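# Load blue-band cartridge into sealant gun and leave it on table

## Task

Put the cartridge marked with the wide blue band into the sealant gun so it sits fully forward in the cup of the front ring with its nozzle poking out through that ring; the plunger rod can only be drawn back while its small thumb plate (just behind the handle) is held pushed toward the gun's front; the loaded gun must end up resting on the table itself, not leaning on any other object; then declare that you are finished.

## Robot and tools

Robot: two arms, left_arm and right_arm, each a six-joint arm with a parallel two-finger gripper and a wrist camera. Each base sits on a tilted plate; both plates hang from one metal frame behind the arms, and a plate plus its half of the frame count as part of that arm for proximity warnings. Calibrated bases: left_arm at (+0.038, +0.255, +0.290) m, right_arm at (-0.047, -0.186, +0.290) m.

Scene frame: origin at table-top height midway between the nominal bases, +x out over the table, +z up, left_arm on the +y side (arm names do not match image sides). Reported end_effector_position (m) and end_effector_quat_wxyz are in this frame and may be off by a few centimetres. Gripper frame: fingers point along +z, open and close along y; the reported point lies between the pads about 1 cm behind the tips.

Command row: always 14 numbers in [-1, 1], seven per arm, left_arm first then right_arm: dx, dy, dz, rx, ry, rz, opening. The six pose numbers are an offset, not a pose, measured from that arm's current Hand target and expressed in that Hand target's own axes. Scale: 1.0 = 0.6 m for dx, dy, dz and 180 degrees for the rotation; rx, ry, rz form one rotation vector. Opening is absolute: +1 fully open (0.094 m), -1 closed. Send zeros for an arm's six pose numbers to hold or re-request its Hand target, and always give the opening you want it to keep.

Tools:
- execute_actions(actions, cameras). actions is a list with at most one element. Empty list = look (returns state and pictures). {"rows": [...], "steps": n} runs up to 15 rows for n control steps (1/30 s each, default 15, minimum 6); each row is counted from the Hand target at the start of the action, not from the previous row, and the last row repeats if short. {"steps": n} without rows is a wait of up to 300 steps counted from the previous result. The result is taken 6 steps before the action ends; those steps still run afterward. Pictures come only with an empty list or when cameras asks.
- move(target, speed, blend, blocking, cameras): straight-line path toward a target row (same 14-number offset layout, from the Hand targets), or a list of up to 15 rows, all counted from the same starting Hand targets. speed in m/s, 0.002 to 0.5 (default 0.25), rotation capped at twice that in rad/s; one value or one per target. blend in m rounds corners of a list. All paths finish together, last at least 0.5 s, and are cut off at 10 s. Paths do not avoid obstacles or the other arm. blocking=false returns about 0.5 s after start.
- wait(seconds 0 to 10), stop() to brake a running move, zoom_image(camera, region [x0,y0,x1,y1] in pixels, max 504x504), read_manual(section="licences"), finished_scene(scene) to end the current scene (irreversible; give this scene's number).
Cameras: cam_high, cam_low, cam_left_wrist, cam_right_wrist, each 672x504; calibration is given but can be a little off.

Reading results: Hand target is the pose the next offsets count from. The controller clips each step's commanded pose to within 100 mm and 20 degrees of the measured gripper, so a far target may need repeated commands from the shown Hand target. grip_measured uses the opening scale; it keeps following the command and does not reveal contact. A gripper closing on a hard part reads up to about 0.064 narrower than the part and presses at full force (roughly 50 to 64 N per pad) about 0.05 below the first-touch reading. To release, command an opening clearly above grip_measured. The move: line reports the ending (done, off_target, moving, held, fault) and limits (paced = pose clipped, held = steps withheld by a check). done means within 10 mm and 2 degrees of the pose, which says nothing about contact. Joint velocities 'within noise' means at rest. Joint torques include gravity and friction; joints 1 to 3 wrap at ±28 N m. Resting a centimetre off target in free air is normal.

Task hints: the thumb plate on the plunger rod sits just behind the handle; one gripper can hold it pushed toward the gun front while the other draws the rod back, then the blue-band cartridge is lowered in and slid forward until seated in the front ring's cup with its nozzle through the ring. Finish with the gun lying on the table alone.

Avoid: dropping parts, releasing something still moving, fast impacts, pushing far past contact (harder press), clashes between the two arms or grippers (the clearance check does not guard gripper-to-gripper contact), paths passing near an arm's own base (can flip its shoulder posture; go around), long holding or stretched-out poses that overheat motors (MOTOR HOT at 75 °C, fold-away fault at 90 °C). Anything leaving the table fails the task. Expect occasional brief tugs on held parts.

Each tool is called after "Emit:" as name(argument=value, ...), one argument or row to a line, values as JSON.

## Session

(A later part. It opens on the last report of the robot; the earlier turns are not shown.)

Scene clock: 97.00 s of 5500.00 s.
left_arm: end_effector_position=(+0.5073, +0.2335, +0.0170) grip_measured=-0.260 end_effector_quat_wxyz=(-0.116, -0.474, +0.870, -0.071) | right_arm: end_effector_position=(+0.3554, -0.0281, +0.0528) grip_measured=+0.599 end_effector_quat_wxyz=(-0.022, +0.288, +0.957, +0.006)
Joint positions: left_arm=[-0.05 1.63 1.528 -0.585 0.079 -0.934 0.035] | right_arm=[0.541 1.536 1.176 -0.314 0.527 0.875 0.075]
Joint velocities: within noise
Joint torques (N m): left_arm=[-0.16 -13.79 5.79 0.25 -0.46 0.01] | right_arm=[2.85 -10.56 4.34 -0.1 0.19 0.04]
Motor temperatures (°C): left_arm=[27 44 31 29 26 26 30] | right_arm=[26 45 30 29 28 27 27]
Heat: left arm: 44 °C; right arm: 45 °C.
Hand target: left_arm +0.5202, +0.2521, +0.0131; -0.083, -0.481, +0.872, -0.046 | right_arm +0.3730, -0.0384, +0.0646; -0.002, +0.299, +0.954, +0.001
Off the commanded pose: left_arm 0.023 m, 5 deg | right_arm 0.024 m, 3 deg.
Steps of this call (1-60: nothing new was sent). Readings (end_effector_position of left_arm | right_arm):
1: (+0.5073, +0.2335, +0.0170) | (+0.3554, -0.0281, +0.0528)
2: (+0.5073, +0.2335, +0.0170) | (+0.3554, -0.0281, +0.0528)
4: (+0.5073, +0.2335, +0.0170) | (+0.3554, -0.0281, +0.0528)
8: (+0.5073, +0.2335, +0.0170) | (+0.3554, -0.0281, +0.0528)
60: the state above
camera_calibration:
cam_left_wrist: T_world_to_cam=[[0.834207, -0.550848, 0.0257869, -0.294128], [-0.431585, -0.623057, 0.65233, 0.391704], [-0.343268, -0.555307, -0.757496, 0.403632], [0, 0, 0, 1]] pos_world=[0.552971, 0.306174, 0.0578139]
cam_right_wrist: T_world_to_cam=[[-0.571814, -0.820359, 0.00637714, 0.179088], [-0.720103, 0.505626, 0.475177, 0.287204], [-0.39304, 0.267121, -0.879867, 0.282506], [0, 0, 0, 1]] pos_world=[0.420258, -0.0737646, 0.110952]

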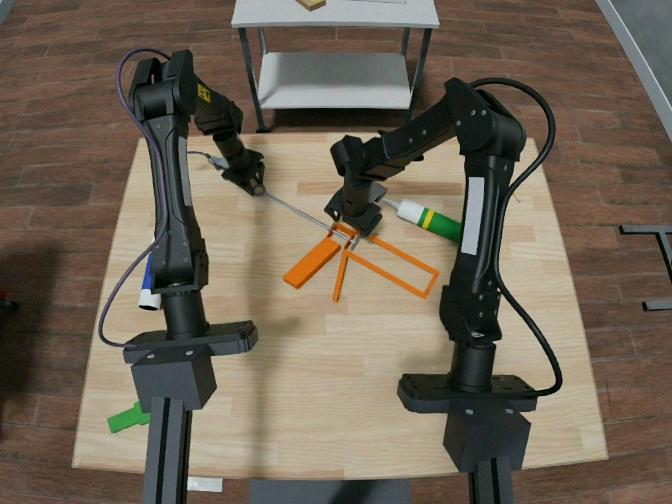

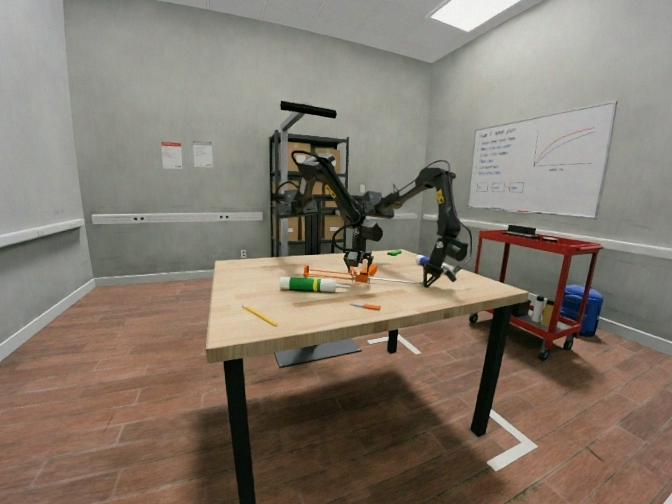

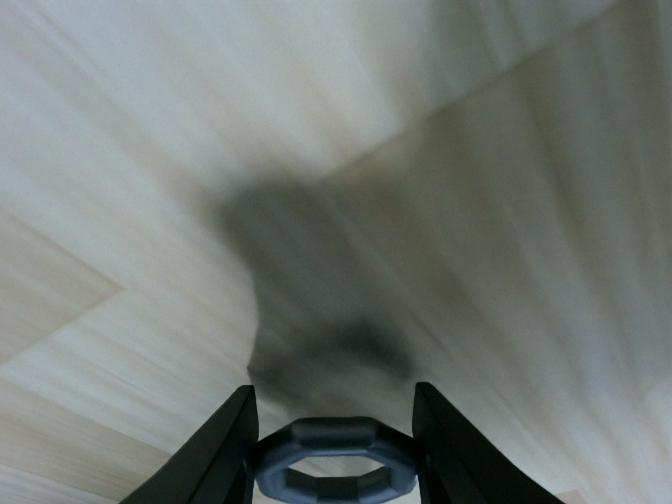

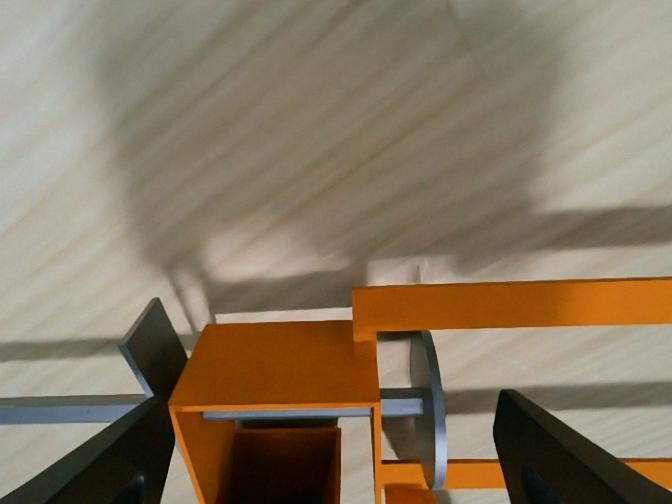

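Emit:
move(
  target=[0,0,0,0,0,0,0.5,-0.0143,0.0262,0,0,0,0,1],
  speed=0.08,
  cameras=["cam_right_wrist","cam_left_wrist"],
)

Scene clock: 101.67 s of 5500.00 s.
left_arm: end_effector_position=(+0.5129, +0.2479, +0.0153) grip_measured=+0.498 end_effector_quat_wxyz=(-0.096, -0.482, +0.870, -0.048) | right_arm: end_effector_position=(+0.3865, -0.0278, +0.0634) grip_measured=+0.999 end_effector_quat_wxyz=(-0.005, +0.295, +0.955, +0.013)
Joint positions: left_arm=[-0.039 1.63 1.538 -0.576 0.03 -0.944 0.07] | right_arm=[0.541 1.536 1.27 -0.365 0.535 0.868 0.094]
Joint velocities: within noise
Joint torques (N m): left_arm=[-0.92 -13.68 5.19 0.21 -0.08 0.01] | right_arm=[3.6 -7.71 4.74 -0.05 0.19 0.09]
Motor temperatures (°C): left_arm=[27 44 31 29 26 26 30] | right_arm=[26 47 30 29 28 27 26]
Heat: left arm: 44 °C; right arm: 47 °C.
Hand target: left_arm +0.5202, +0.2521, +0.0131; -0.083, -0.481, +0.872, -0.047 | right_arm +0.3890, -0.0304, +0.0646; -0.002, +0.299, +0.954, +0.001
Off the commanded pose: left_arm 0.009 m, 1 deg | right_arm 0.004 m, 1 deg.
Kept back: nothing.
move: done
camera_calibration:
cam_left_wrist: T_world_to_cam=[[0.840503, -0.541798, 0.00320114, -0.295965], [-0.431907, -0.666436, 0.607716, 0.415775], [-0.327126, -0.51217, -0.794148, 0.393856], [0, 0, 0, 1]] pos_world=[0.557176, 0.318456, 0.0610533]
cam_right_wrist: T_world_to_cam=[[-0.584344, -0.811306, -0.0179927, 0.203677], [-0.729769, 0.515661, 0.448921, 0.31006], [-0.354934, 0.275455, -0.89339, 0.290364], [0, 0, 0, 1]] pos_world=[0.448349, -0.0746237, 0.12388]
Images, in order (width x height): cam_left_wrist 672x504, cam_right_wrist 672x504.

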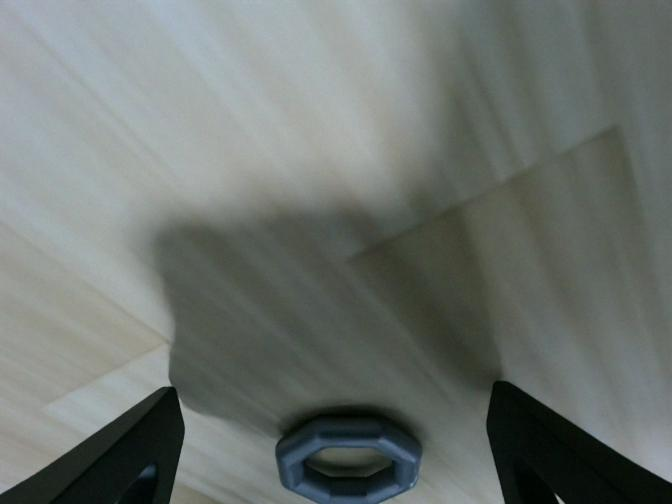

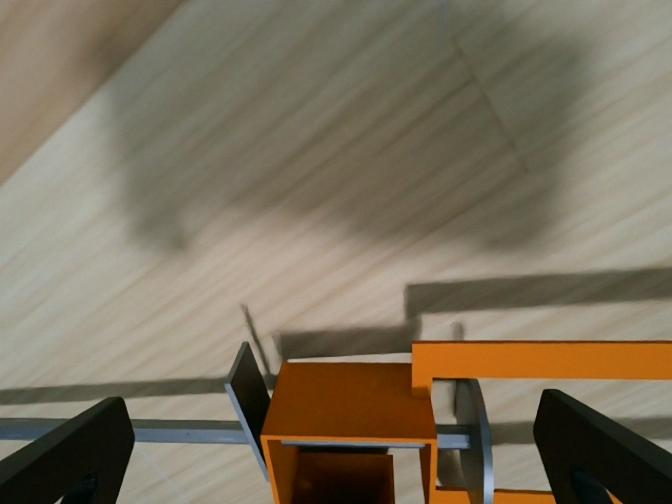

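Emit:
move(
  target=[-0.0721,0.0288,0,0,0,0,0.5,-0.0683,0.0245,0.01,0,0,0,1],
  speed=0.1,
  cameras=["cam_right_wrist"],
)

Scene clock: 103.30 s of 5500.00 s.
left_arm: end_effector_position=(+0.5373, +0.3013, +0.0203) grip_measured=+0.498 end_effector_quat_wxyz=(-0.062, -0.486, +0.870, -0.046) | right_arm: end_effector_position=(+0.4328, -0.0435, +0.0645) grip_measured=+0.999 end_effector_quat_wxyz=(+0.008, +0.312, +0.950, +0.006)
Joint positions: left_arm=[0.091 1.637 1.622 -0.597 0.103 -0.874 0.07] | right_arm=[0.484 1.584 1.461 -0.472 0.512 0.857 0.094]
Joint velocities: within noise
Joint torques (N m): left_arm=[-0.23 -11.03 5.72 0.09 0.25 0.07] | right_arm=[2.89 -7.17 5.87 -0.02 -0.09 -0.15]
Motor temperatures (°C): left_arm=[27 44 31 29 26 26 30] | right_arm=[26 46 30 29 28 27 26]
Heat: left arm: 44 °C; right arm: 46 °C.
Hand target: left_arm +0.5282, +0.2974, +0.0049; -0.083, -0.481, +0.871, -0.046 | right_arm +0.4311, -0.0417, +0.0585; -0.002, +0.299, +0.954, +0.001
Off the commanded pose: left_arm 0.018 m, 3 deg | right_arm 0.006 m, 2 deg.
Kept back: nothing.
move: off_target (left_arm)
camera_calibration:
cam_right_wrist: T_world_to_cam=[[-0.613254, -0.789761, -0.01403, 0.231178], [-0.718807, 0.550618, 0.424425, 0.349859], [-0.32747, 0.270365, -0.905354, 0.300716], [0, 0, 0, 1]] pos_world=[0.491727, -0.0913667, 0.127008]
Images, in order (width x height): cam_right_wrist 672x504.

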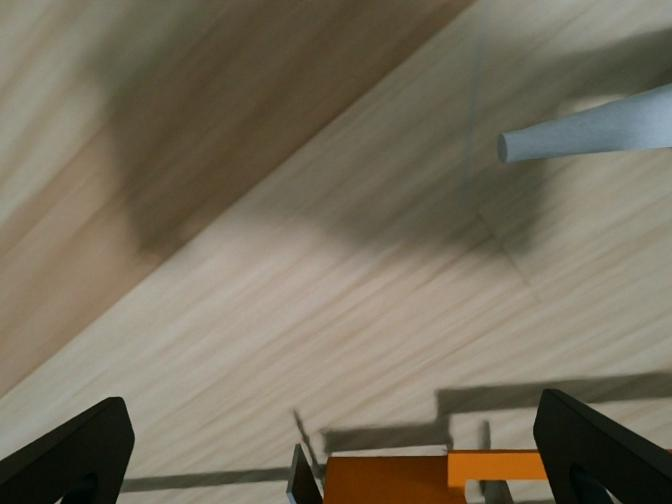

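Emit:
move(
  target=[0,0,-0.0417,0,0,0,0.5,0.1487,-0.0415,-0.008,0,0,0,1],
  speed=0.1,
  cameras=["cam_right_wrist","cam_left_wrist"],
)

Scene clock: 105.20 s of 5500.00 s.
left_arm: end_effector_position=(+0.5234, +0.3003, +0.0219) grip_measured=+0.498 end_effector_quat_wxyz=(-0.089, -0.485, +0.869, -0.037) | right_arm: end_effector_position=(+0.3268, -0.0139, +0.0489) grip_measured=+0.999 end_effector_quat_wxyz=(-0.030, +0.280, +0.960, -0.013)
Joint positions: left_arm=[0.095 1.637 1.622 -0.654 0.109 -0.868 0.07] | right_arm=[0.602 1.575 1.129 -0.294 0.595 0.927 0.094]
Joint velocities: within noise
Joint torques (N m): left_arm=[0.17 -16.23 5.37 0.02 0.24 0.06] | right_arm=[5.56 -10.55 2.02 0.32 0.19 0.09]
Motor temperatures (°C): left_arm=[27 43 31 29 26 26 29] | right_arm=[26 46 30 29 28 27 26]
Heat: left arm: 43 °C; right arm: 46 °C.
Hand target: left_arm +0.5307, +0.3013, +0.0294; -0.083, -0.481, +0.872, -0.046 | right_arm +0.3436, -0.0112, +0.0635; -0.002, +0.299, +0.954, +0.001
Off the commanded pose: left_arm 0.011 m, 1 deg | right_arm 0.022 m, 4 deg.
Kept back: nothing.
move: off_target (left_arm, right_arm)
camera_calibration:
cam_left_wrist: T_world_to_cam=[[0.842459, -0.538657, -0.010566, -0.278019], [-0.43002, -0.684108, 0.589134, 0.455937], [-0.324569, -0.491778, -0.807966, 0.422242], [0, 0, 0, 1]] pos_world=[0.567329, 0.369802, 0.0696114]
cam_right_wrist: T_world_to_cam=[[-0.556549, -0.829558, 0.0456839, 0.16736], [-0.716977, 0.507345, 0.478064, 0.260173], [-0.419759, 0.233311, -0.877136, 0.272164], [0, 0, 0, 1]] pos_world=[0.393926, -0.056662, 0.1067]
Images, in order (width x height): cam_left_wrist 672x504, cam_right_wrist 672x504.

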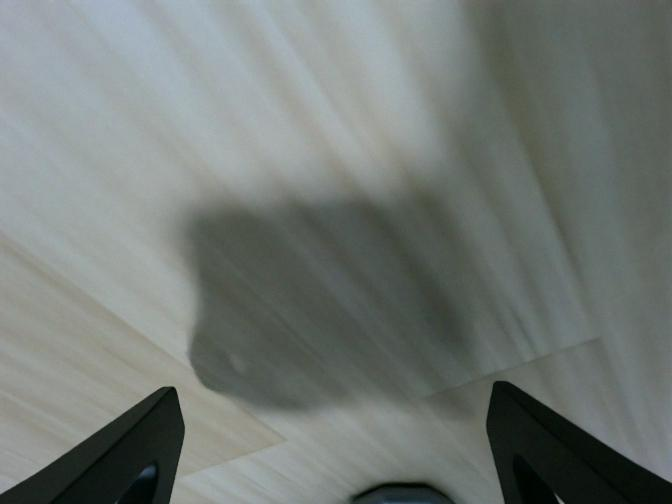

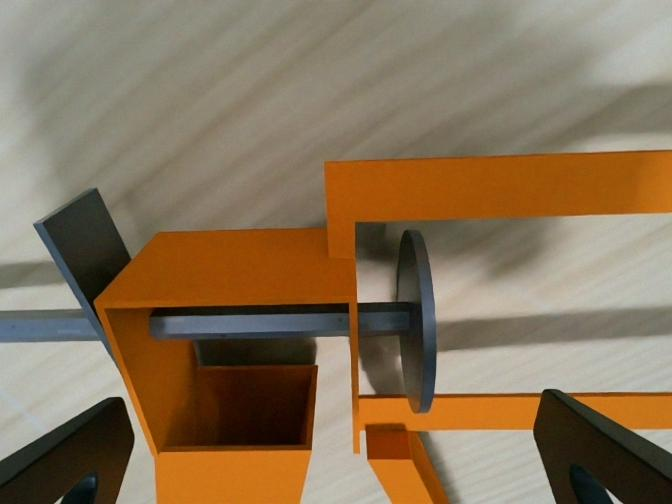

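Emit:
move(
  target=[0,0,0,0,0,0,0.5,-0.019,0.0193,0.005,0,0,0,1],
  speed=0.1,
  cameras=["cam_right_wrist"],
)

Emit:
zoom_image(
  camera="cam_right_wrist",
  region=[0, 150, 672, 504],
)

Scene clock: 106.60 s of 5500.00 s.
left_arm: end_effector_position=(+0.5234, +0.3003, +0.0219) grip_measured=+0.498 end_effector_quat_wxyz=(-0.089, -0.484, +0.870, -0.037) | right_arm: end_effector_position=(+0.3526, -0.0094, +0.0540) grip_measured=+0.999 end_effector_quat_wxyz=(-0.010, +0.296, +0.955, +0.001)
Joint positions: left_arm=[0.095 1.637 1.622 -0.654 0.109 -0.866 0.07] | right_arm=[0.602 1.575 1.187 -0.293 0.596 0.927 0.094]
Joint velocities: within noise
Joint torques (N m): left_arm=[0.16 -16.23 5.37 0.02 0.24 0.06] | right_arm=[4.71 -8.21 3.93 -0.01 0.14 -0.01]
Motor temperatures (°C): left_arm=[27 43 31 29 26 26 29] | right_arm=[26 46 30 29 28 27 26]
Heat: left arm: 43 °C; right arm: 46 °C.
Hand target: left_arm +0.5307, +0.3013, +0.0294; -0.083, -0.481, +0.872, -0.046 | right_arm +0.3596, -0.0082, +0.0605; -0.002, +0.299, +0.954, +0.001
Off the commanded pose: left_arm 0.011 m, 1 deg | right_arm 0.010 m, 1 deg.
Kept back: nothing.
move: off_target (left_arm)
camera_calibration:
cam_right_wrist: T_world_to_cam=[[-0.585681, -0.810506, 0.00761089, 0.197667], [-0.721227, 0.525406, 0.45142, 0.277102], [-0.369878, 0.258899, -0.892279, 0.269879], [0, 0, 0, 1]] pos_world=[0.415446, -0.055252, 0.114214]
Images, in order (width x height): cam_right_wrist 672x504.

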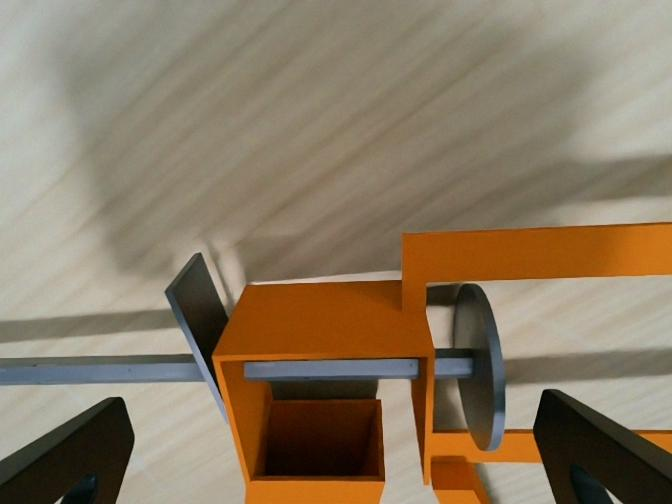

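Region (0, 150, 672, 504) is 672x354 pixels. A region can be at most 504 by 504 pixels.

Emit:
move(
  target=[0,0,0,0,0,0,0.5,0.0016,-0.0034,0.035,0,0,0,1],
  speed=0.05,
  cameras=["cam_right_wrist"],
)

Scene clock: 108.37 s of 5500.00 s.
left_arm: end_effector_position=(+0.5234, +0.3003, +0.0219) grip_measured=+0.498 end_effector_quat_wxyz=(-0.089, -0.484, +0.870, -0.037) | right_arm: end_effector_position=(+0.3523, -0.0136, +0.0454) grip_measured=+0.999 end_effector_quat_wxyz=(-0.008, +0.301, +0.954, -0.005)
Joint positions: left_arm=[0.095 1.637 1.622 -0.654 0.109 -0.866 0.07] | right_arm=[0.582 1.593 1.187 -0.271 0.592 0.926 0.094]
Joint velocities: within noise
Joint torques (N m): left_arm=[0.16 -16.23 5.37 0.02 0.24 0.06] | right_arm=[3.36 -6.06 3.77 0.44 -0.1 -0.14]
Motor temperatures (°C): left_arm=[27 43 31 29 26 26 29] | right_arm=[26 46 30 29 28 27 26]
Heat: left arm: 43 °C; right arm: 46 °C.
Hand target: left_arm +0.5307, +0.3013, +0.0294; -0.083, -0.481, +0.872, -0.046 | right_arm +0.3576, -0.0092, +0.0395; -0.002, +0.299, +0.954, +0.001
Off the commanded pose: left_arm 0.011 m, 1 deg | right_arm 0.009 m, 1 deg.
Kept back: nothing.
move: off_target (left_arm)
camera_calibration:
cam_right_wrist: T_world_to_cam=[[-0.5942, -0.80413, 0.017352, 0.196807], [-0.715419, 0.53826, 0.445479, 0.28138], [-0.367563, 0.25229, -0.895124, 0.262405], [0, 0, 0, 1]] pos_world=[0.414698, -0.0593998, 0.106121]
Images, in order (width x height): cam_right_wrist 672x504.

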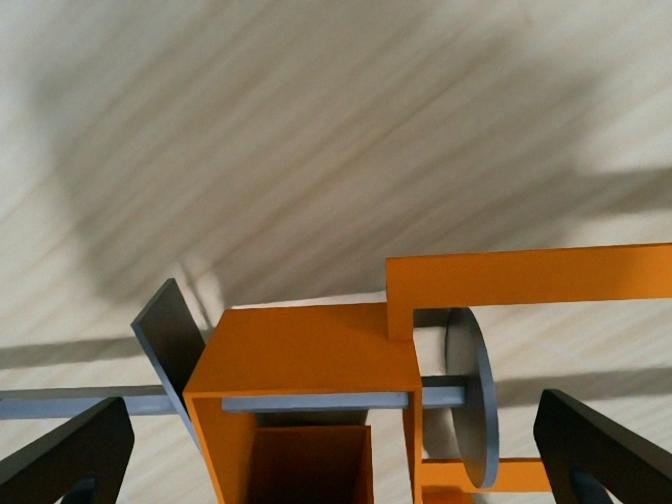

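Emit:
move(
  target=[0,0,0,0,0,0,0.5,0,0,0.038,0,0,0,1],
  speed=0.04,
  cameras=["cam_right_wrist"],
)

Scene clock: 109.47 s of 5500.00 s.
left_arm: end_effector_position=(+0.5234, +0.3003, +0.0219) grip_measured=+0.498 end_effector_quat_wxyz=(-0.089, -0.484, +0.870, -0.037) | right_arm: end_effector_position=(+0.3535, -0.0141, +0.0232) grip_measured=+0.999 end_effector_quat_wxyz=(-0.005, +0.304, +0.953, -0.005)
Joint positions: left_arm=[0.095 1.637 1.622 -0.654 0.109 -0.866 0.07] | right_arm=[0.546 1.654 1.202 -0.206 0.567 0.903 0.094]
Joint velocities: within noise
Joint torques (N m): left_arm=[0.16 -16.23 5.35 0.03 0.24 0.06] | right_arm=[3.45 -6.06 3.92 0.4 -0.11 -0.15]
Motor temperatures (°C): left_arm=[27 43 31 29 26 26 29] | right_arm=[26 46 30 29 28 27 26]
Heat: left arm: 43 °C; right arm: 46 °C.
Hand target: left_arm +0.5307, +0.3013, +0.0294; -0.083, -0.481, +0.872, -0.046 | right_arm +0.3576, -0.0091, +0.0167; -0.002, +0.299, +0.954, +0.001
Off the commanded pose: left_arm 0.011 m, 1 deg | right_arm 0.009 m, 1 deg.
Kept back: nothing.
move: off_target (left_arm)
camera_calibration:
cam_right_wrist: T_world_to_cam=[[-0.599696, -0.800068, 0.0160123, 0.199506], [-0.714254, 0.544182, 0.440122, 0.292117], [-0.360841, 0.252503, -0.897795, 0.240762], [0, 0, 0, 1]] pos_world=[0.415165, -0.0601396, 0.0843937]
Images, in order (width x height): cam_right_wrist 672x504.

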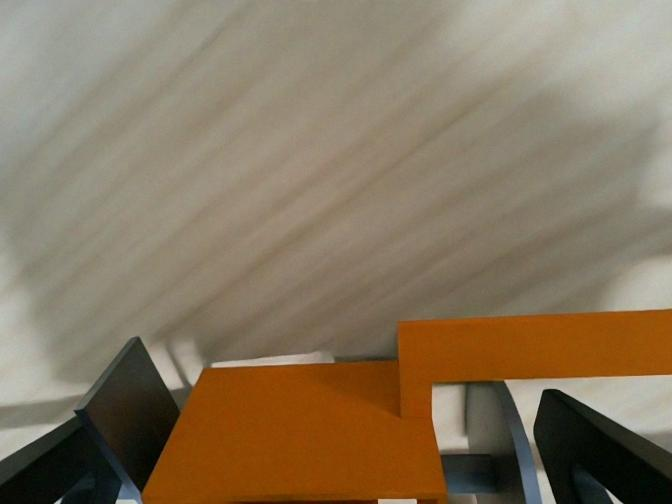

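Emit:
move(
  target=[0,0,0,0,0,0,0.5,0,0,0,0,0,0,0.55],
  speed=0.04,
  cameras=["cam_right_wrist"],
)

Emit:
move(
  target=[0,0,0,0,0,0,0.5,0,0,0,0,0,0,0.2],
  speed=0.04,
  cameras=["cam_right_wrist","cam_left_wrist"],
)

Scene clock: 110.57 s of 5500.00 s.
left_arm: end_effector_position=(+0.5234, +0.3003, +0.0219) grip_measured=+0.498 end_effector_quat_wxyz=(-0.089, -0.484, +0.870, -0.037) | right_arm: end_effector_position=(+0.3550, -0.0152, +0.0233) grip_measured=+0.557 end_effector_quat_wxyz=(-0.002, +0.302, +0.953, -0.007)
Joint positions: left_arm=[0.095 1.637 1.622 -0.654 0.109 -0.866 0.07] | right_arm=[0.546 1.654 1.203 -0.202 0.575 0.897 0.073]
Joint velocities: within noise
Joint torques (N m): left_arm=[0.16 -16.23 5.37 0.02 0.24 0.06] | right_arm=[3.45 -6.06 3.84 0.37 -0.09 -0.14]
Motor temperatures (°C): left_arm=[27 43 31 29 26 26 29] | right_arm=[26 46 30 29 28 27 26]
Heat: left arm: 43 °C; right arm: 46 °C.
Hand target: left_arm +0.5307, +0.3013, +0.0294; -0.083, -0.481, +0.872, -0.046 | right_arm +0.3575, -0.0091, +0.0167; -0.002, +0.299, +0.954, +0.001
Off the commanded pose: left_arm 0.011 m, 1 deg | right_arm 0.009 m, 1 deg.
Kept back: nothing.
move: off_target (left_arm)
camera_calibration:
cam_right_wrist: T_world_to_cam=[[-0.5966, -0.802341, 0.017787, 0.198421], [-0.718825, 0.544093, 0.432728, 0.295537], [-0.356874, 0.24538, -0.901349, 0.240236], [0, 0, 0, 1]] pos_world=[0.416552, -0.0605472, 0.0851203]
Images, in order (width x height): cam_right_wrist 672x504.

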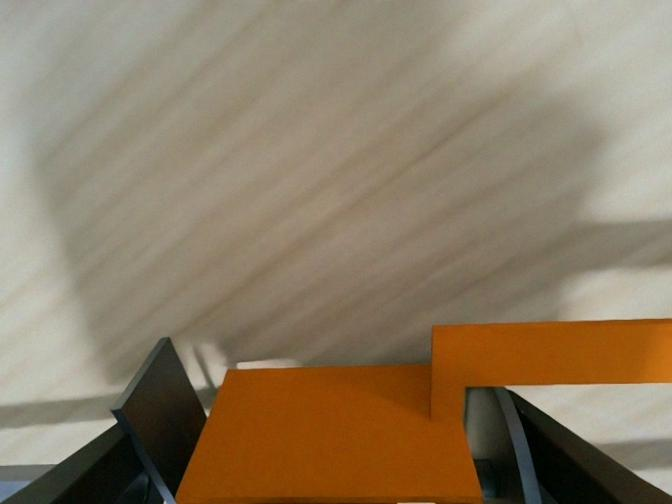

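Scene clock: 111.27 s of 5500.00 s.
left_arm: end_effector_position=(+0.5234, +0.3003, +0.0219) grip_measured=+0.498 end_effector_quat_wxyz=(-0.089, -0.484, +0.870, -0.037) | right_arm: end_effector_position=(+0.3533, -0.0182, +0.0230) grip_measured=+0.208 end_effector_quat_wxyz=(-0.003, +0.301, +0.953, -0.014)
Joint positions: left_arm=[0.095 1.637 1.622 -0.654 0.109 -0.866 0.07] | right_arm=[0.544 1.654 1.203 -0.213 0.584 0.9 0.057]
Joint velocities: within noise
Joint torques (N m): left_arm=[0.16 -16.23 5.35 0.03 0.24 0.06] | right_arm=[3.59 -6.11 3.78 0.47 -0.16 -0.15]
Motor temperatures (°C): left_arm=[27 43 31 29 26 26 29] | right_arm=[26 45 30 29 28 27 26]
Heat: left arm: 43 °C; right arm: 45 °C.
Hand target: left_arm +0.5307, +0.3013, +0.0294; -0.083, -0.481, +0.872, -0.046 | right_arm +0.3575, -0.0092, +0.0167; -0.002, +0.299, +0.954, +0.001
Off the commanded pose: left_arm 0.011 m, 1 deg | right_arm 0.012 m, 2 deg.
Kept back: nothing.
move: off_target (left_arm, right_arm)
camera_calibration:
cam_left_wrist: T_world_to_cam=[[0.841649, -0.539926, -0.0102736, -0.277221], [-0.431186, -0.683352, 0.589159, 0.456319], [-0.325123, -0.491435, -0.807952, 0.422428], [0, 0, 0, 1]] pos_world=[0.567422, 0.369744, 0.069609]
cam_right_wrist: T_world_to_cam=[[-0.594956, -0.803124, 0.0319255, 0.194047], [-0.717137, 0.548356, 0.43014, 0.295656], [-0.362962, 0.233019, -0.902198, 0.242079], [0, 0, 0, 1]] pos_world=[0.41534, -0.0626899, 0.0850346]
Images, in order (width x height): cam_left_wrist 672x504, cam_right_wrist 672x504.

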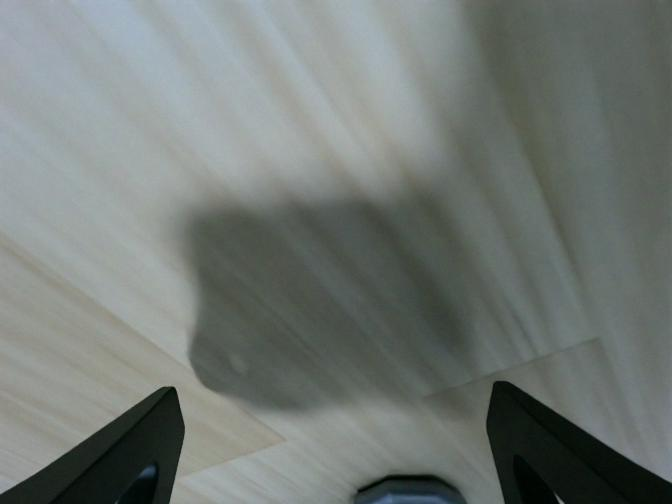

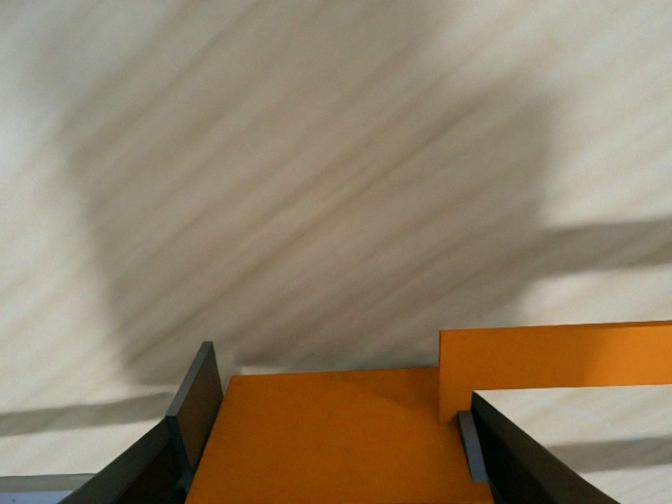

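Emit:
move(
  target=[0,0,0,0,0,0,0.5,0,0,0,0,0,0,-0.1],
  speed=0.04,
  cameras=["cam_right_wrist","cam_left_wrist"],
)

Scene clock: 112.20 s of 5500.00 s.
left_arm: end_effector_position=(+0.5234, +0.3003, +0.0219) grip_measured=+0.498 end_effector_quat_wxyz=(-0.089, -0.484, +0.870, -0.037) | right_arm: end_effector_position=(+0.3533, -0.0182, +0.0230) grip_measured=+0.180 end_effector_quat_wxyz=(-0.003, +0.301, +0.954, -0.014)
Joint positions: left_arm=[0.095 1.637 1.622 -0.654 0.109 -0.866 0.07] | right_arm=[0.544 1.654 1.203 -0.213 0.584 0.898 0.055]
Joint velocities: within noise
Joint torques (N m): left_arm=[0.16 -16.23 5.37 0.02 0.23 0.06] | right_arm=[3.59 -6.09 3.79 0.48 -0.17 -0.14]
Motor temperatures (°C): left_arm=[27 43 31 29 26 26 29] | right_arm=[26 45 30 29 28 27 26]
Heat: left arm: 43 °C; right arm: 45 °C.
Hand target: left_arm +0.5307, +0.3013, +0.0294; -0.083, -0.481, +0.872, -0.046 | right_arm +0.3575, -0.0092, +0.0167; -0.002, +0.299, +0.954, +0.001
Off the commanded pose: left_arm 0.011 m, 1 deg | right_arm 0.012 m, 2 deg.
Kept back: nothing.
move: off_target (left_arm, right_arm)
camera_calibration:
cam_left_wrist: T_world_to_cam=[[0.841649, -0.539926, -0.0102736, -0.277221], [-0.431186, -0.683352, 0.589159, 0.456319], [-0.325123, -0.491435, -0.807952, 0.422428], [0, 0, 0, 1]] pos_world=[0.567422, 0.369744, 0.069609]
cam_right_wrist: T_world_to_cam=[[-0.593723, -0.804036, 0.0319319, 0.193594], [-0.71796, 0.547247, 0.43018, 0.295925], [-0.363355, 0.232482, -0.902178, 0.242207], [0, 0, 0, 1]] pos_world=[0.415411, -0.0625961, 0.0850312]
Images, in order (width x height): cam_left_wrist 672x504, cam_right_wrist 672x504.

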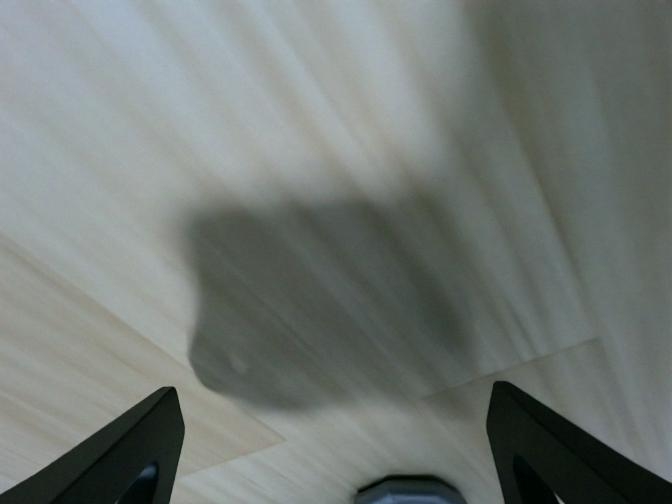

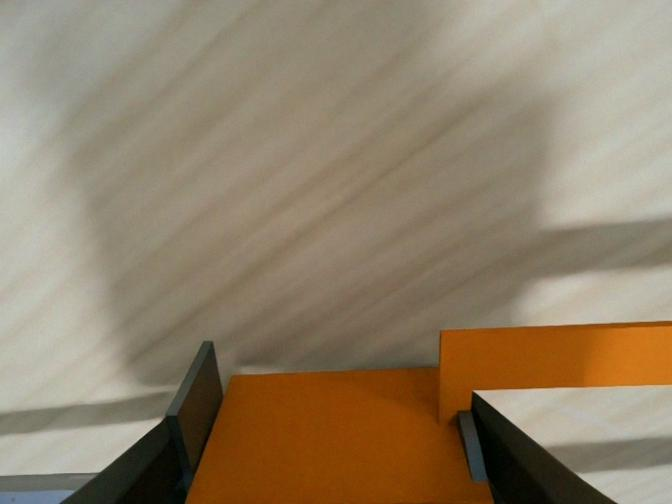

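Emit:
move(
  target=[0,0,0,0,0,0,0.8,0,0,0,0,0,0,0.7],
  speed=0.04,
  cameras=[],
)

Emit:
move(
  target=[0,0,-0.15,0,0,0,0.8,0,0,-0.12,0,0,0,0.7],
  speed=0.15,
  cameras=["cam_right_wrist","cam_left_wrist","cam_high"],
)

Scene clock: 113.13 s of 5500.00 s.
left_arm: end_effector_position=(+0.5234, +0.3003, +0.0219) grip_measured=+0.798 end_effector_quat_wxyz=(-0.089, -0.483, +0.870, -0.037) | right_arm: end_effector_position=(+0.3565, -0.0135, +0.0232) grip_measured=+0.699 end_effector_quat_wxyz=(-0.003, +0.300, +0.954, -0.002)
Joint positions: left_arm=[0.095 1.637 1.622 -0.654 0.109 -0.863 0.084] | right_arm=[0.544 1.654 1.207 -0.201 0.562 0.888 0.08]
Joint velocities: within noise
Joint torques (N m): left_arm=[0.16 -16.23 5.37 0.02 0.23 0.06] | right_arm=[3.59 -6.08 3.55 0.37 -0.08 -0.14]
Motor temperatures (°C): left_arm=[27 43 31 29 26 26 29] | right_arm=[26 45 30 29 28 27 26]
Heat: left arm: 43 °C; right arm: 45 °C.
Hand target: left_arm +0.5307, +0.3013, +0.0294; -0.083, -0.481, +0.872, -0.046 | right_arm +0.3575, -0.0092, +0.0167; -0.002, +0.299, +0.954, +0.001
Off the commanded pose: left_arm 0.011 m, 1 deg | right_arm 0.008 m, 0 deg.
Kept back: nothing.
move: off_target (left_arm)
No camera images: "cameras" was empty.

Scene clock: 114.37 s of 5500.00 s.
left_arm: end_effector_position=(+0.5326, +0.3155, +0.1030) grip_measured=+0.798 end_effector_quat_wxyz=(-0.093, -0.485, +0.869, -0.036) | right_arm: end_effector_position=(+0.3531, -0.0084, +0.0747) grip_measured=+0.699 end_effector_quat_wxyz=(-0.011, +0.293, +0.956, +0.000)
Joint positions: left_arm=[0.139 1.47 1.679 -0.89 0.143 -0.84 0.084] | right_arm=[0.642 1.528 1.191 -0.367 0.627 0.955 0.08]
Joint velocities: within noise
Joint torques (N m): left_arm=[0.47 -17.76 6.05 0 0.24 0.06] | right_arm=[5.61 -9.99 2.67 -0.09 0.2 0.1]
Motor temperatures (°C): left_arm=[27 43 31 29 26 26 29] | right_arm=[26 45 30 29 28 27 26]
Heat: left arm: 43 °C; right arm: 45 °C.
Hand target: left_arm +0.5398, +0.3158, +0.1177; -0.083, -0.481, +0.872, -0.046 | right_arm +0.3577, -0.0094, +0.0887; -0.002, +0.299, +0.954, +0.001
Off the commanded pose: left_arm 0.016 m, 2 deg | right_arm 0.015 m, 1 deg.
Kept back: nothing.
move: off_target (left_arm, right_arm)
camera_calibration:
cam_left_wrist: T_world_to_cam=[[0.842088, -0.539087, -0.0165064, -0.275803], [-0.425657, -0.683076, 0.593483, 0.419417], [-0.331214, -0.492739, -0.804677, 0.501748], [0, 0, 0, 1]] pos_world=[0.576964, 0.385043, 0.150275]
cam_right_wrist: T_world_to_cam=[[-0.580542, -0.814163, 0.0104805, 0.196607], [-0.722912, 0.521313, 0.453466, 0.267961], [-0.374659, 0.25568, -0.891212, 0.289889], [0, 0, 0, 1]] pos_world=[0.41646, -0.0537405, 0.134781]
Images, in order (width x height): cam_high 672x504, cam_left_wrist 672x504, cam_right_wrist 672x504.

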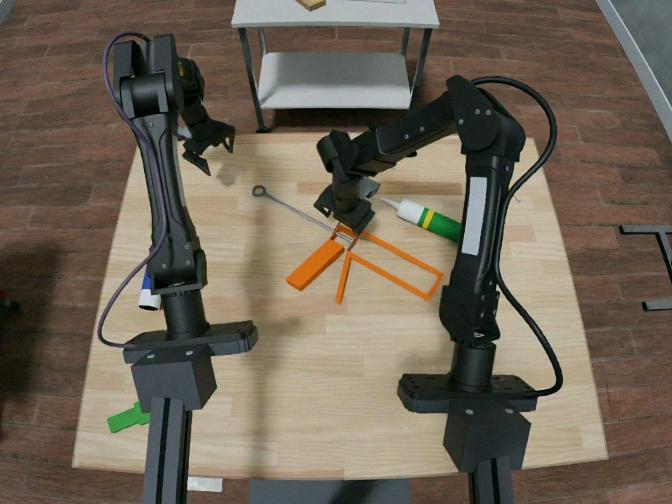

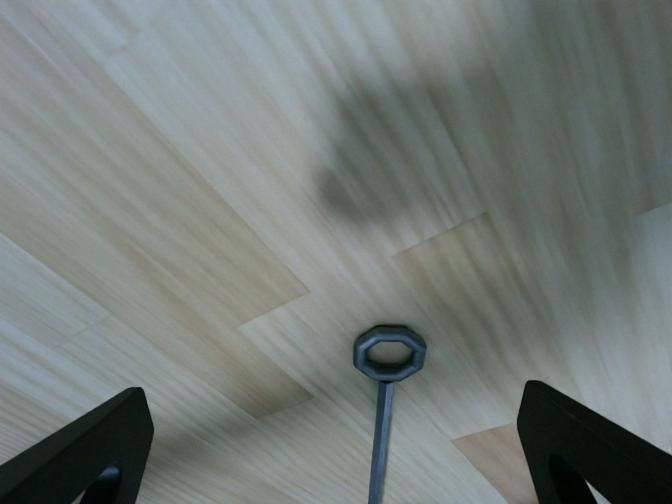

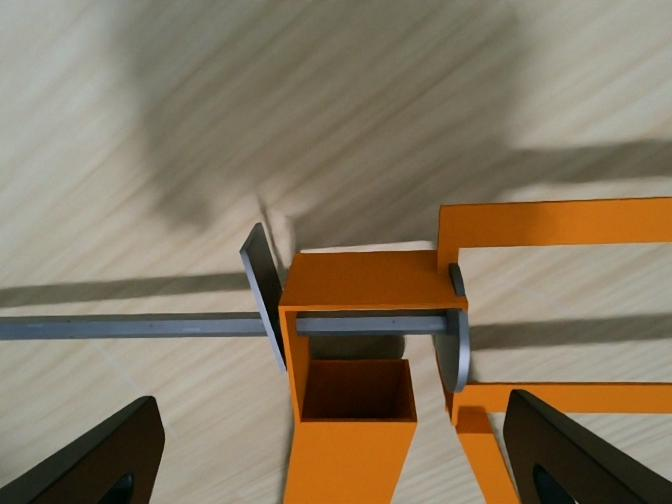

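Emit:
move(
  target=[0.0788,0.4628,-0.159,-0.0306,-0.055,0.3197,1,-0.313,-0.677,-0.218,0,0,0,0.7],
  speed=0.25,
  cameras=["cam_high","cam_left_wrist"],
)

Scene clock: 120.40 s of 5500.00 s.
left_arm: end_effector_position=(+0.2858, +0.4381, +0.2183) grip_measured=+0.998 end_effector_quat_wxyz=(-0.010, +0.000, +1.000, +0.003) | right_arm: end_effector_position=(+0.2774, -0.4453, +0.2134) grip_measured=+0.699 end_effector_quat_wxyz=(-0.009, +0.300, +0.954, -0.001)
Joint positions: left_arm=[1.36 0.934 0.787 -0.918 0.933 1.13 0.094] | right_arm=[-1.316 1.329 1.251 -0.951 -0.919 -0.415 0.08]
Joint velocities: within noise
Joint torques (N m): left_arm=[2.48 -2.07 4.55 0.1 0.25 0.04] | right_arm=[-5.2 -3.25 5.37 -0.12 -0.15 -0.15]
Motor temperatures (°C): left_arm=[27 43 31 29 26 26 29] | right_arm=[26 45 30 29 28 27 26]
Heat: left arm: 43 °C; right arm: 45 °C.
Hand target: left_arm +0.2897, +0.4399, +0.2202; -0.001, -0.001, +1.000, -0.001 | right_arm +0.2799, -0.4505, +0.2183; -0.002, +0.300, +0.954, +0.001
Off the commanded pose: left_arm 0.005 m, 1 deg | right_arm 0.008 m, 1 deg.
Kept back: nothing.
move: done
camera_calibration:
cam_left_wrist: T_world_to_cam=[[-0.0143544, -0.999895, 0.00221135, 0.442573], [-0.896581, 0.0138502, 0.442663, 0.19185], [-0.442647, 0.0043715, -0.896685, 0.407307], [0, 0, 0, 1]] pos_world=[0.358655, 0.438089, 0.279323]
Images, in order (width x height): cam_high 672x504, cam_left_wrist 672x504.

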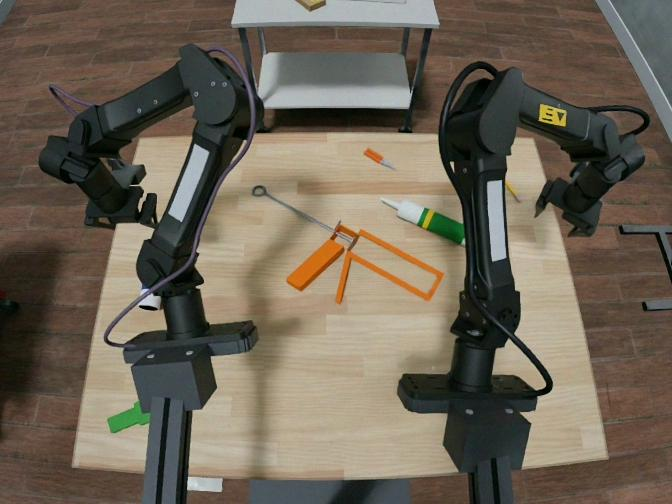

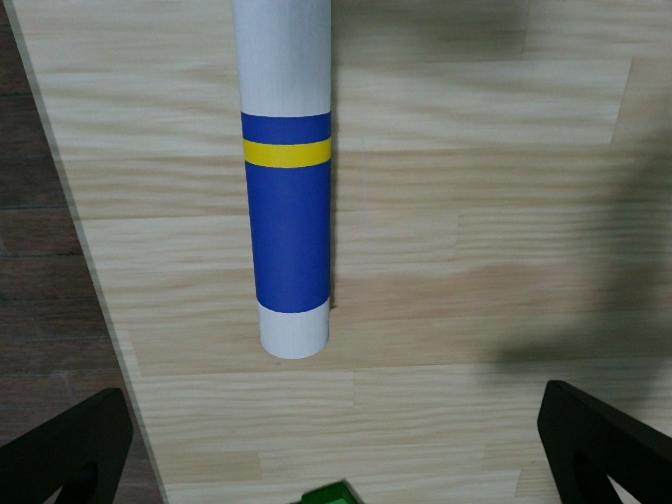

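Emit:
move(
  target=[0.0095,0.052,0.19,0,0,0,1,0,0,0,0,0,0,0.7],
  speed=0.2,
  cameras=["cam_left_wrist"],
)

Scene clock: 122.47 s of 5500.00 s.
left_arm: end_effector_position=(+0.2898, +0.4715, +0.1124) grip_measured=+0.998 end_effector_quat_wxyz=(+0.004, +0.005, +1.000, +0.003) | right_arm: end_effector_position=(+0.2774, -0.4450, +0.2135) grip_measured=+0.699 end_effector_quat_wxyz=(-0.009, +0.300, +0.954, +0.000)
Joint positions: left_arm=[1.006 1.228 0.677 -0.18 0.731 0.709 0.094] | right_arm=[-1.316 1.329 1.252 -0.954 -0.919 -0.418 0.08]
Joint velocities: within noise
Joint torques (N m): left_arm=[2.13 -4.48 1.33 0.44 -0.09 -0.07] | right_arm=[-5.19 -3.25 5.33 -0.13 -0.15 -0.14]
Motor temperatures (°C): left_arm=[27 42 31 29 26 26 29] | right_arm=[26 44 30 29 28 27 26]
Heat: left arm: 42 °C; right arm: 44 °C.
Hand target: left_arm +0.2838, +0.4710, +0.1062; -0.001, -0.001, +1.000, -0.001 | right_arm +0.2800, -0.4505, +0.2183; -0.001, +0.299, +0.954, +0.001
Off the commanded pose: left_arm 0.009 m, 1 deg | right_arm 0.008 m, 1 deg.
Kept back: nothing.
move: done
camera_calibration:
cam_left_wrist: T_world_to_cam=[[-0.0252127, -0.999681, 0.00177478, 0.479312], [-0.908344, 0.0236504, 0.417555, 0.243498], [-0.417463, 0.00891556, -0.90865, 0.305908], [0, 0, 0, 1]] pos_world=[0.36097, 0.470673, 0.175439]
Images, in order (width x height): cam_left_wrist 672x504.

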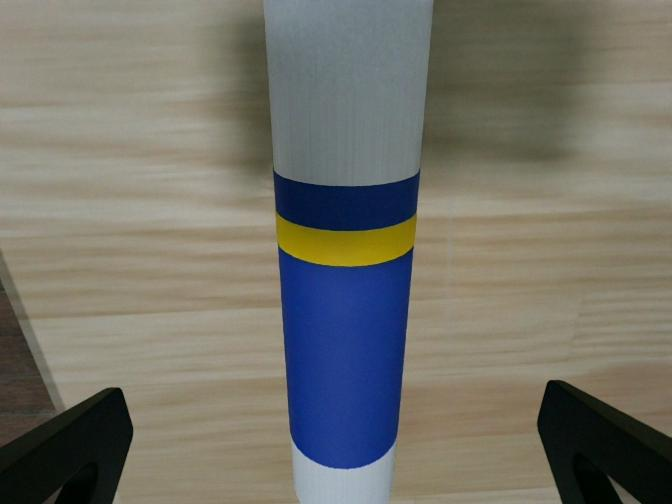

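Emit:
move(
  target=[0.006,-0.001,0.122,0,0,0.009,1,0,0,0,0,0,0,0.7],
  speed=0.1,
  cameras=["cam_left_wrist","cam_low"],
)

Scene clock: 124.37 s of 5500.00 s.
left_arm: end_effector_position=(+0.2827, +0.4698, +0.0392) grip_measured=+0.998 end_effector_quat_wxyz=(+0.001, +0.013, +1.000, +0.001) | right_arm: end_effector_position=(+0.2774, -0.4450, +0.2135) grip_measured=+0.699 end_effector_quat_wxyz=(-0.009, +0.300, +0.954, +0.000)
Joint positions: left_arm=[0.83 1.491 0.671 0.167 0.596 0.59 0.094] | right_arm=[-1.316 1.329 1.252 -0.954 -0.919 -0.418 0.08]
Joint velocities: within noise
Joint torques (N m): left_arm=[2.59 -5.5 1.01 0.48 -0.11 -0.07] | right_arm=[-5.2 -3.25 5.33 -0.13 -0.15 -0.14]
Motor temperatures (°C): left_arm=[27 41 31 29 26 26 29] | right_arm=[27 43 31 28 28 27 26]
Heat: left arm: 41 °C; right arm: 43 °C.
Hand target: left_arm +0.2802, +0.4703, +0.0330; +0.000, +0.014, +1.000, -0.001 | right_arm +0.2800, -0.4505, +0.2183; -0.001, +0.299, +0.954, +0.001
Off the commanded pose: left_arm 0.007 m, 0 deg | right_arm 0.008 m, 1 deg.
Kept back: nothing.
move: done
camera_calibration:
cam_left_wrist: T_world_to_cam=[[-0.0416331, -0.999111, 0.0066403, 0.48176], [-0.905337, 0.0405352, 0.422754, 0.258719], [-0.422648, 0.0115889, -0.90622, 0.236547], [0, 0, 0, 1]] pos_world=[0.354261, 0.468103, 0.10179]
Images, in order (width x height): cam_low 672x504, cam_left_wrist 672x504.

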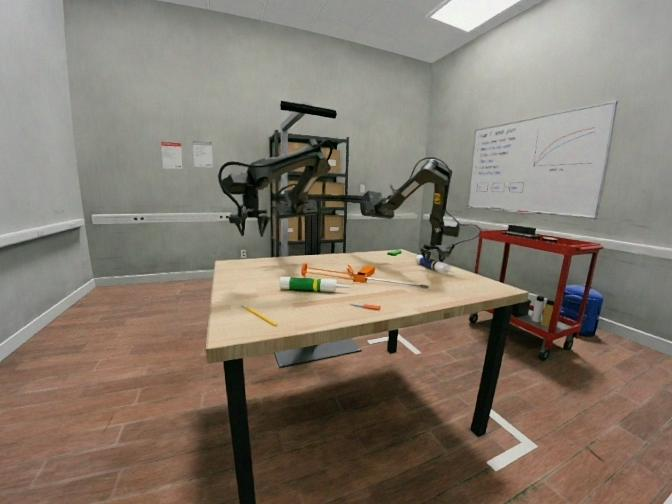

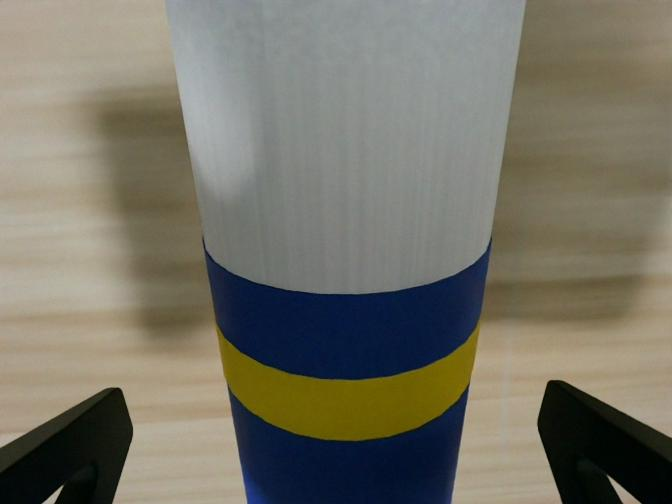

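Emit:
move(
  target=[0,-0.004,0,0,0,0,0.25,0,0,0,0,0,0,0.7],
  speed=0.1,
  cameras=[],
)

Emit:
move(
  target=[0,0,0,0,0,0,-0.08,0,0,0,0,0,0,0.7],
  speed=0.1,
  cameras=["cam_left_wrist"],
)

Scene clock: 125.37 s of 5500.00 s.
left_arm: end_effector_position=(+0.2838, +0.4693, +0.0383) grip_measured=+0.252 end_effector_quat_wxyz=(+0.001, +0.016, +1.000, +0.002) | right_arm: end_effector_position=(+0.2774, -0.4450, +0.2135) grip_measured=+0.699 end_effector_quat_wxyz=(-0.009, +0.300, +0.954, +0.000)
Joint positions: left_arm=[0.824 1.491 0.671 0.172 0.59 0.59 0.059] | right_arm=[-1.316 1.329 1.252 -0.954 -0.919 -0.418 0.08]
Joint velocities: within noise
Joint torques (N m): left_arm=[2.54 -6.04 0.35 0.48 -0.1 -0.07] | right_arm=[-5.19 -3.25 5.33 -0.13 -0.15 -0.14]
Motor temperatures (°C): left_arm=[27 41 31 29 26 26 29] | right_arm=[27 43 31 28 28 27 26]
Heat: left arm: 41 °C; right arm: 43 °C.
Hand target: left_arm +0.2802, +0.4679, +0.0330; +0.000, +0.014, +1.000, -0.001 | right_arm +0.2800, -0.4505, +0.2183; -0.001, +0.299, +0.954, +0.001
Off the commanded pose: left_arm 0.007 m, 0 deg | right_arm 0.008 m, 1 deg.
Kept back: nothing.
move: done
No camera images: "cameras" was empty.

Scene clock: 126.07 s of 5500.00 s.
left_arm: end_effector_position=(+0.2846, +0.4677, +0.0383) grip_measured=+0.001 end_effector_quat_wxyz=(+0.004, +0.013, +1.000, -0.002) | right_arm: end_effector_position=(+0.2774, -0.4450, +0.2135) grip_measured=+0.699 end_effector_quat_wxyz=(-0.009, +0.300, +0.954, +0.000)
Joint positions: left_arm=[0.824 1.491 0.67 0.173 0.599 0.584 0.047] | right_arm=[-1.316 1.329 1.252 -0.954 -0.919 -0.418 0.08]
Joint velocities: within noise
Joint torques (N m): left_arm=[2.56 -6.02 0.42 0.47 -0.09 -0.07] | right_arm=[-5.19 -3.23 5.33 -0.13 -0.15 -0.14]
Motor temperatures (°C): left_arm=[27 40 31 29 26 26 29] | right_arm=[27 43 31 28 28 27 26]
Heat: left arm: 40 °C; right arm: 43 °C.
Hand target: left_arm +0.2801, +0.4678, +0.0330; +0.000, +0.014, +1.000, -0.001 | right_arm +0.2800, -0.4505, +0.2183; -0.001, +0.299, +0.954, +0.001
Off the commanded pose: left_arm 0.007 m, 1 deg | right_arm 0.008 m, 1 deg.
Kept back: nothing.
move: done
camera_calibration:
cam_left_wrist: T_world_to_cam=[[-0.0414337, -0.999069, 0.0120132, 0.47947], [-0.907846, 0.0426662, 0.417127, 0.260781], [-0.417251, 0.00637702, -0.908769, 0.237507], [0, 0, 0, 1]] pos_world=[0.355715, 0.466382, 0.1013]
Images, in order (width x height): cam_left_wrist 672x504.

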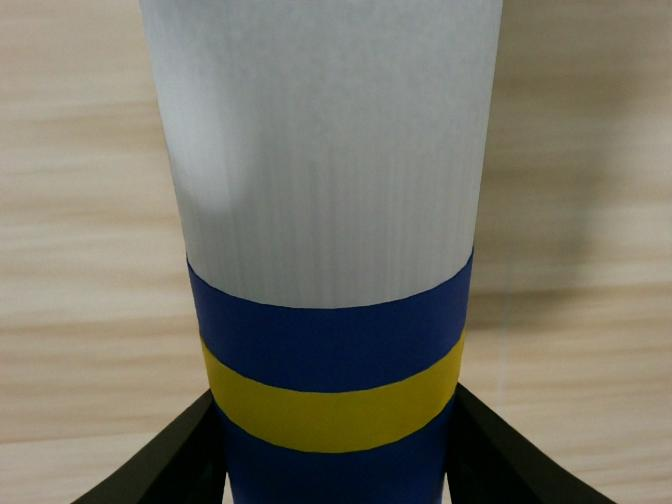

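Emit:
move(
  target=[0,0,-0.12,0,0,0,-0.25,0,0,0,0,0,0,0.7],
  speed=0.08,
  cameras=["cam_left_wrist","cam_high","cam_low"],
)

Scene clock: 127.87 s of 5500.00 s.
left_arm: end_effector_position=(+0.2753, +0.4659, +0.0964) grip_measured=+0.001 end_effector_quat_wxyz=(-0.010, +0.008, +1.000, -0.005) | right_arm: end_effector_position=(+0.2774, -0.4446, +0.2135) grip_measured=+0.699 end_effector_quat_wxyz=(-0.009, +0.300, +0.954, +0.001)
Joint positions: left_arm=[0.972 1.28 0.645 -0.117 0.7 0.712 0.047] | right_arm=[-1.316 1.329 1.252 -0.956 -0.921 -0.418 0.08]
Joint velocities: within noise
Joint torques (N m): left_arm=[4.6 -9.5 1.78 0.07 0.21 0.04] | right_arm=[-5.2 -3.23 5.34 -0.13 -0.15 -0.14]
Motor temperatures (°C): left_arm=[27 40 31 29 26 26 29] | right_arm=[27 42 31 28 28 27 26]
Heat: left arm: 40 °C; right arm: 42 °C.
Hand target: left_arm +0.2802, +0.4680, +0.1050; +0.000, +0.014, +1.000, -0.001 | right_arm +0.2800, -0.4505, +0.2183; -0.001, +0.299, +0.954, +0.001
Off the commanded pose: left_arm 0.010 m, 1 deg | right_arm 0.008 m, 1 deg.
Kept back: nothing.
move: done
camera_calibration:
cam_left_wrist: T_world_to_cam=[[-0.0312789, -0.999352, 0.0178, 0.473384], [-0.896403, 0.0359254, 0.441781, 0.225815], [-0.442135, -0.00213757, -0.896946, 0.296173], [0, 0, 0, 1]] pos_world=[0.348177, 0.465598, 0.157464]
Images, in order (width x height): cam_high 672x504, cam_low 672x504, cam_left_wrist 672x504.

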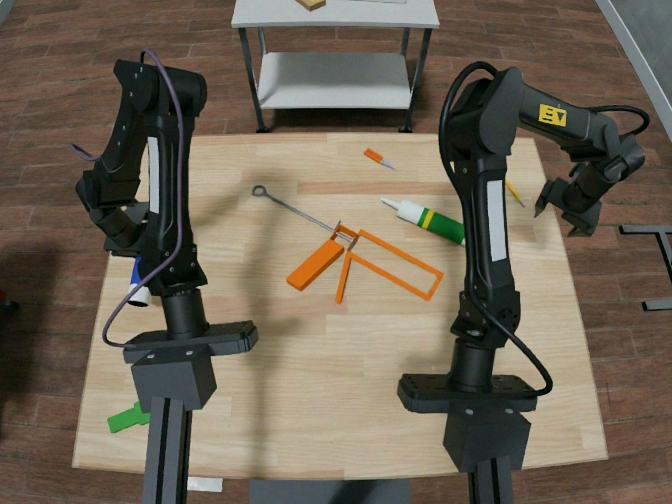

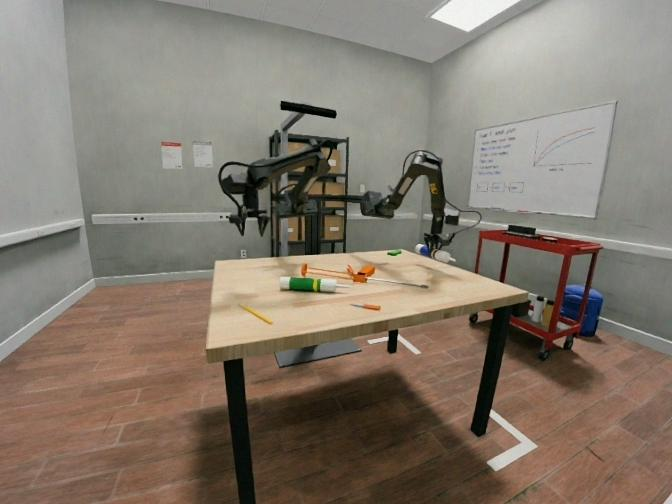

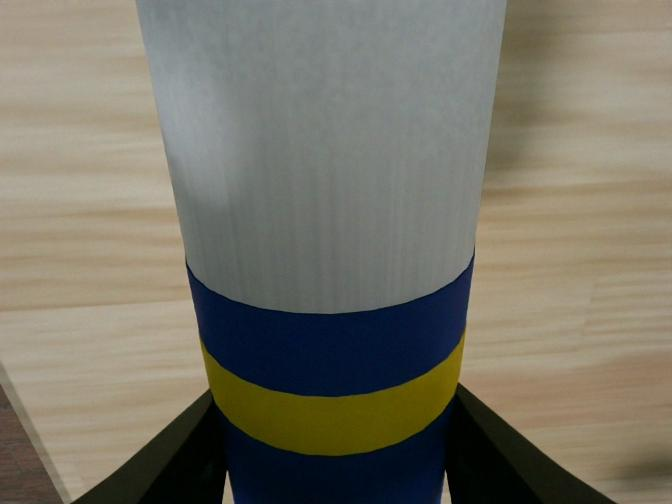

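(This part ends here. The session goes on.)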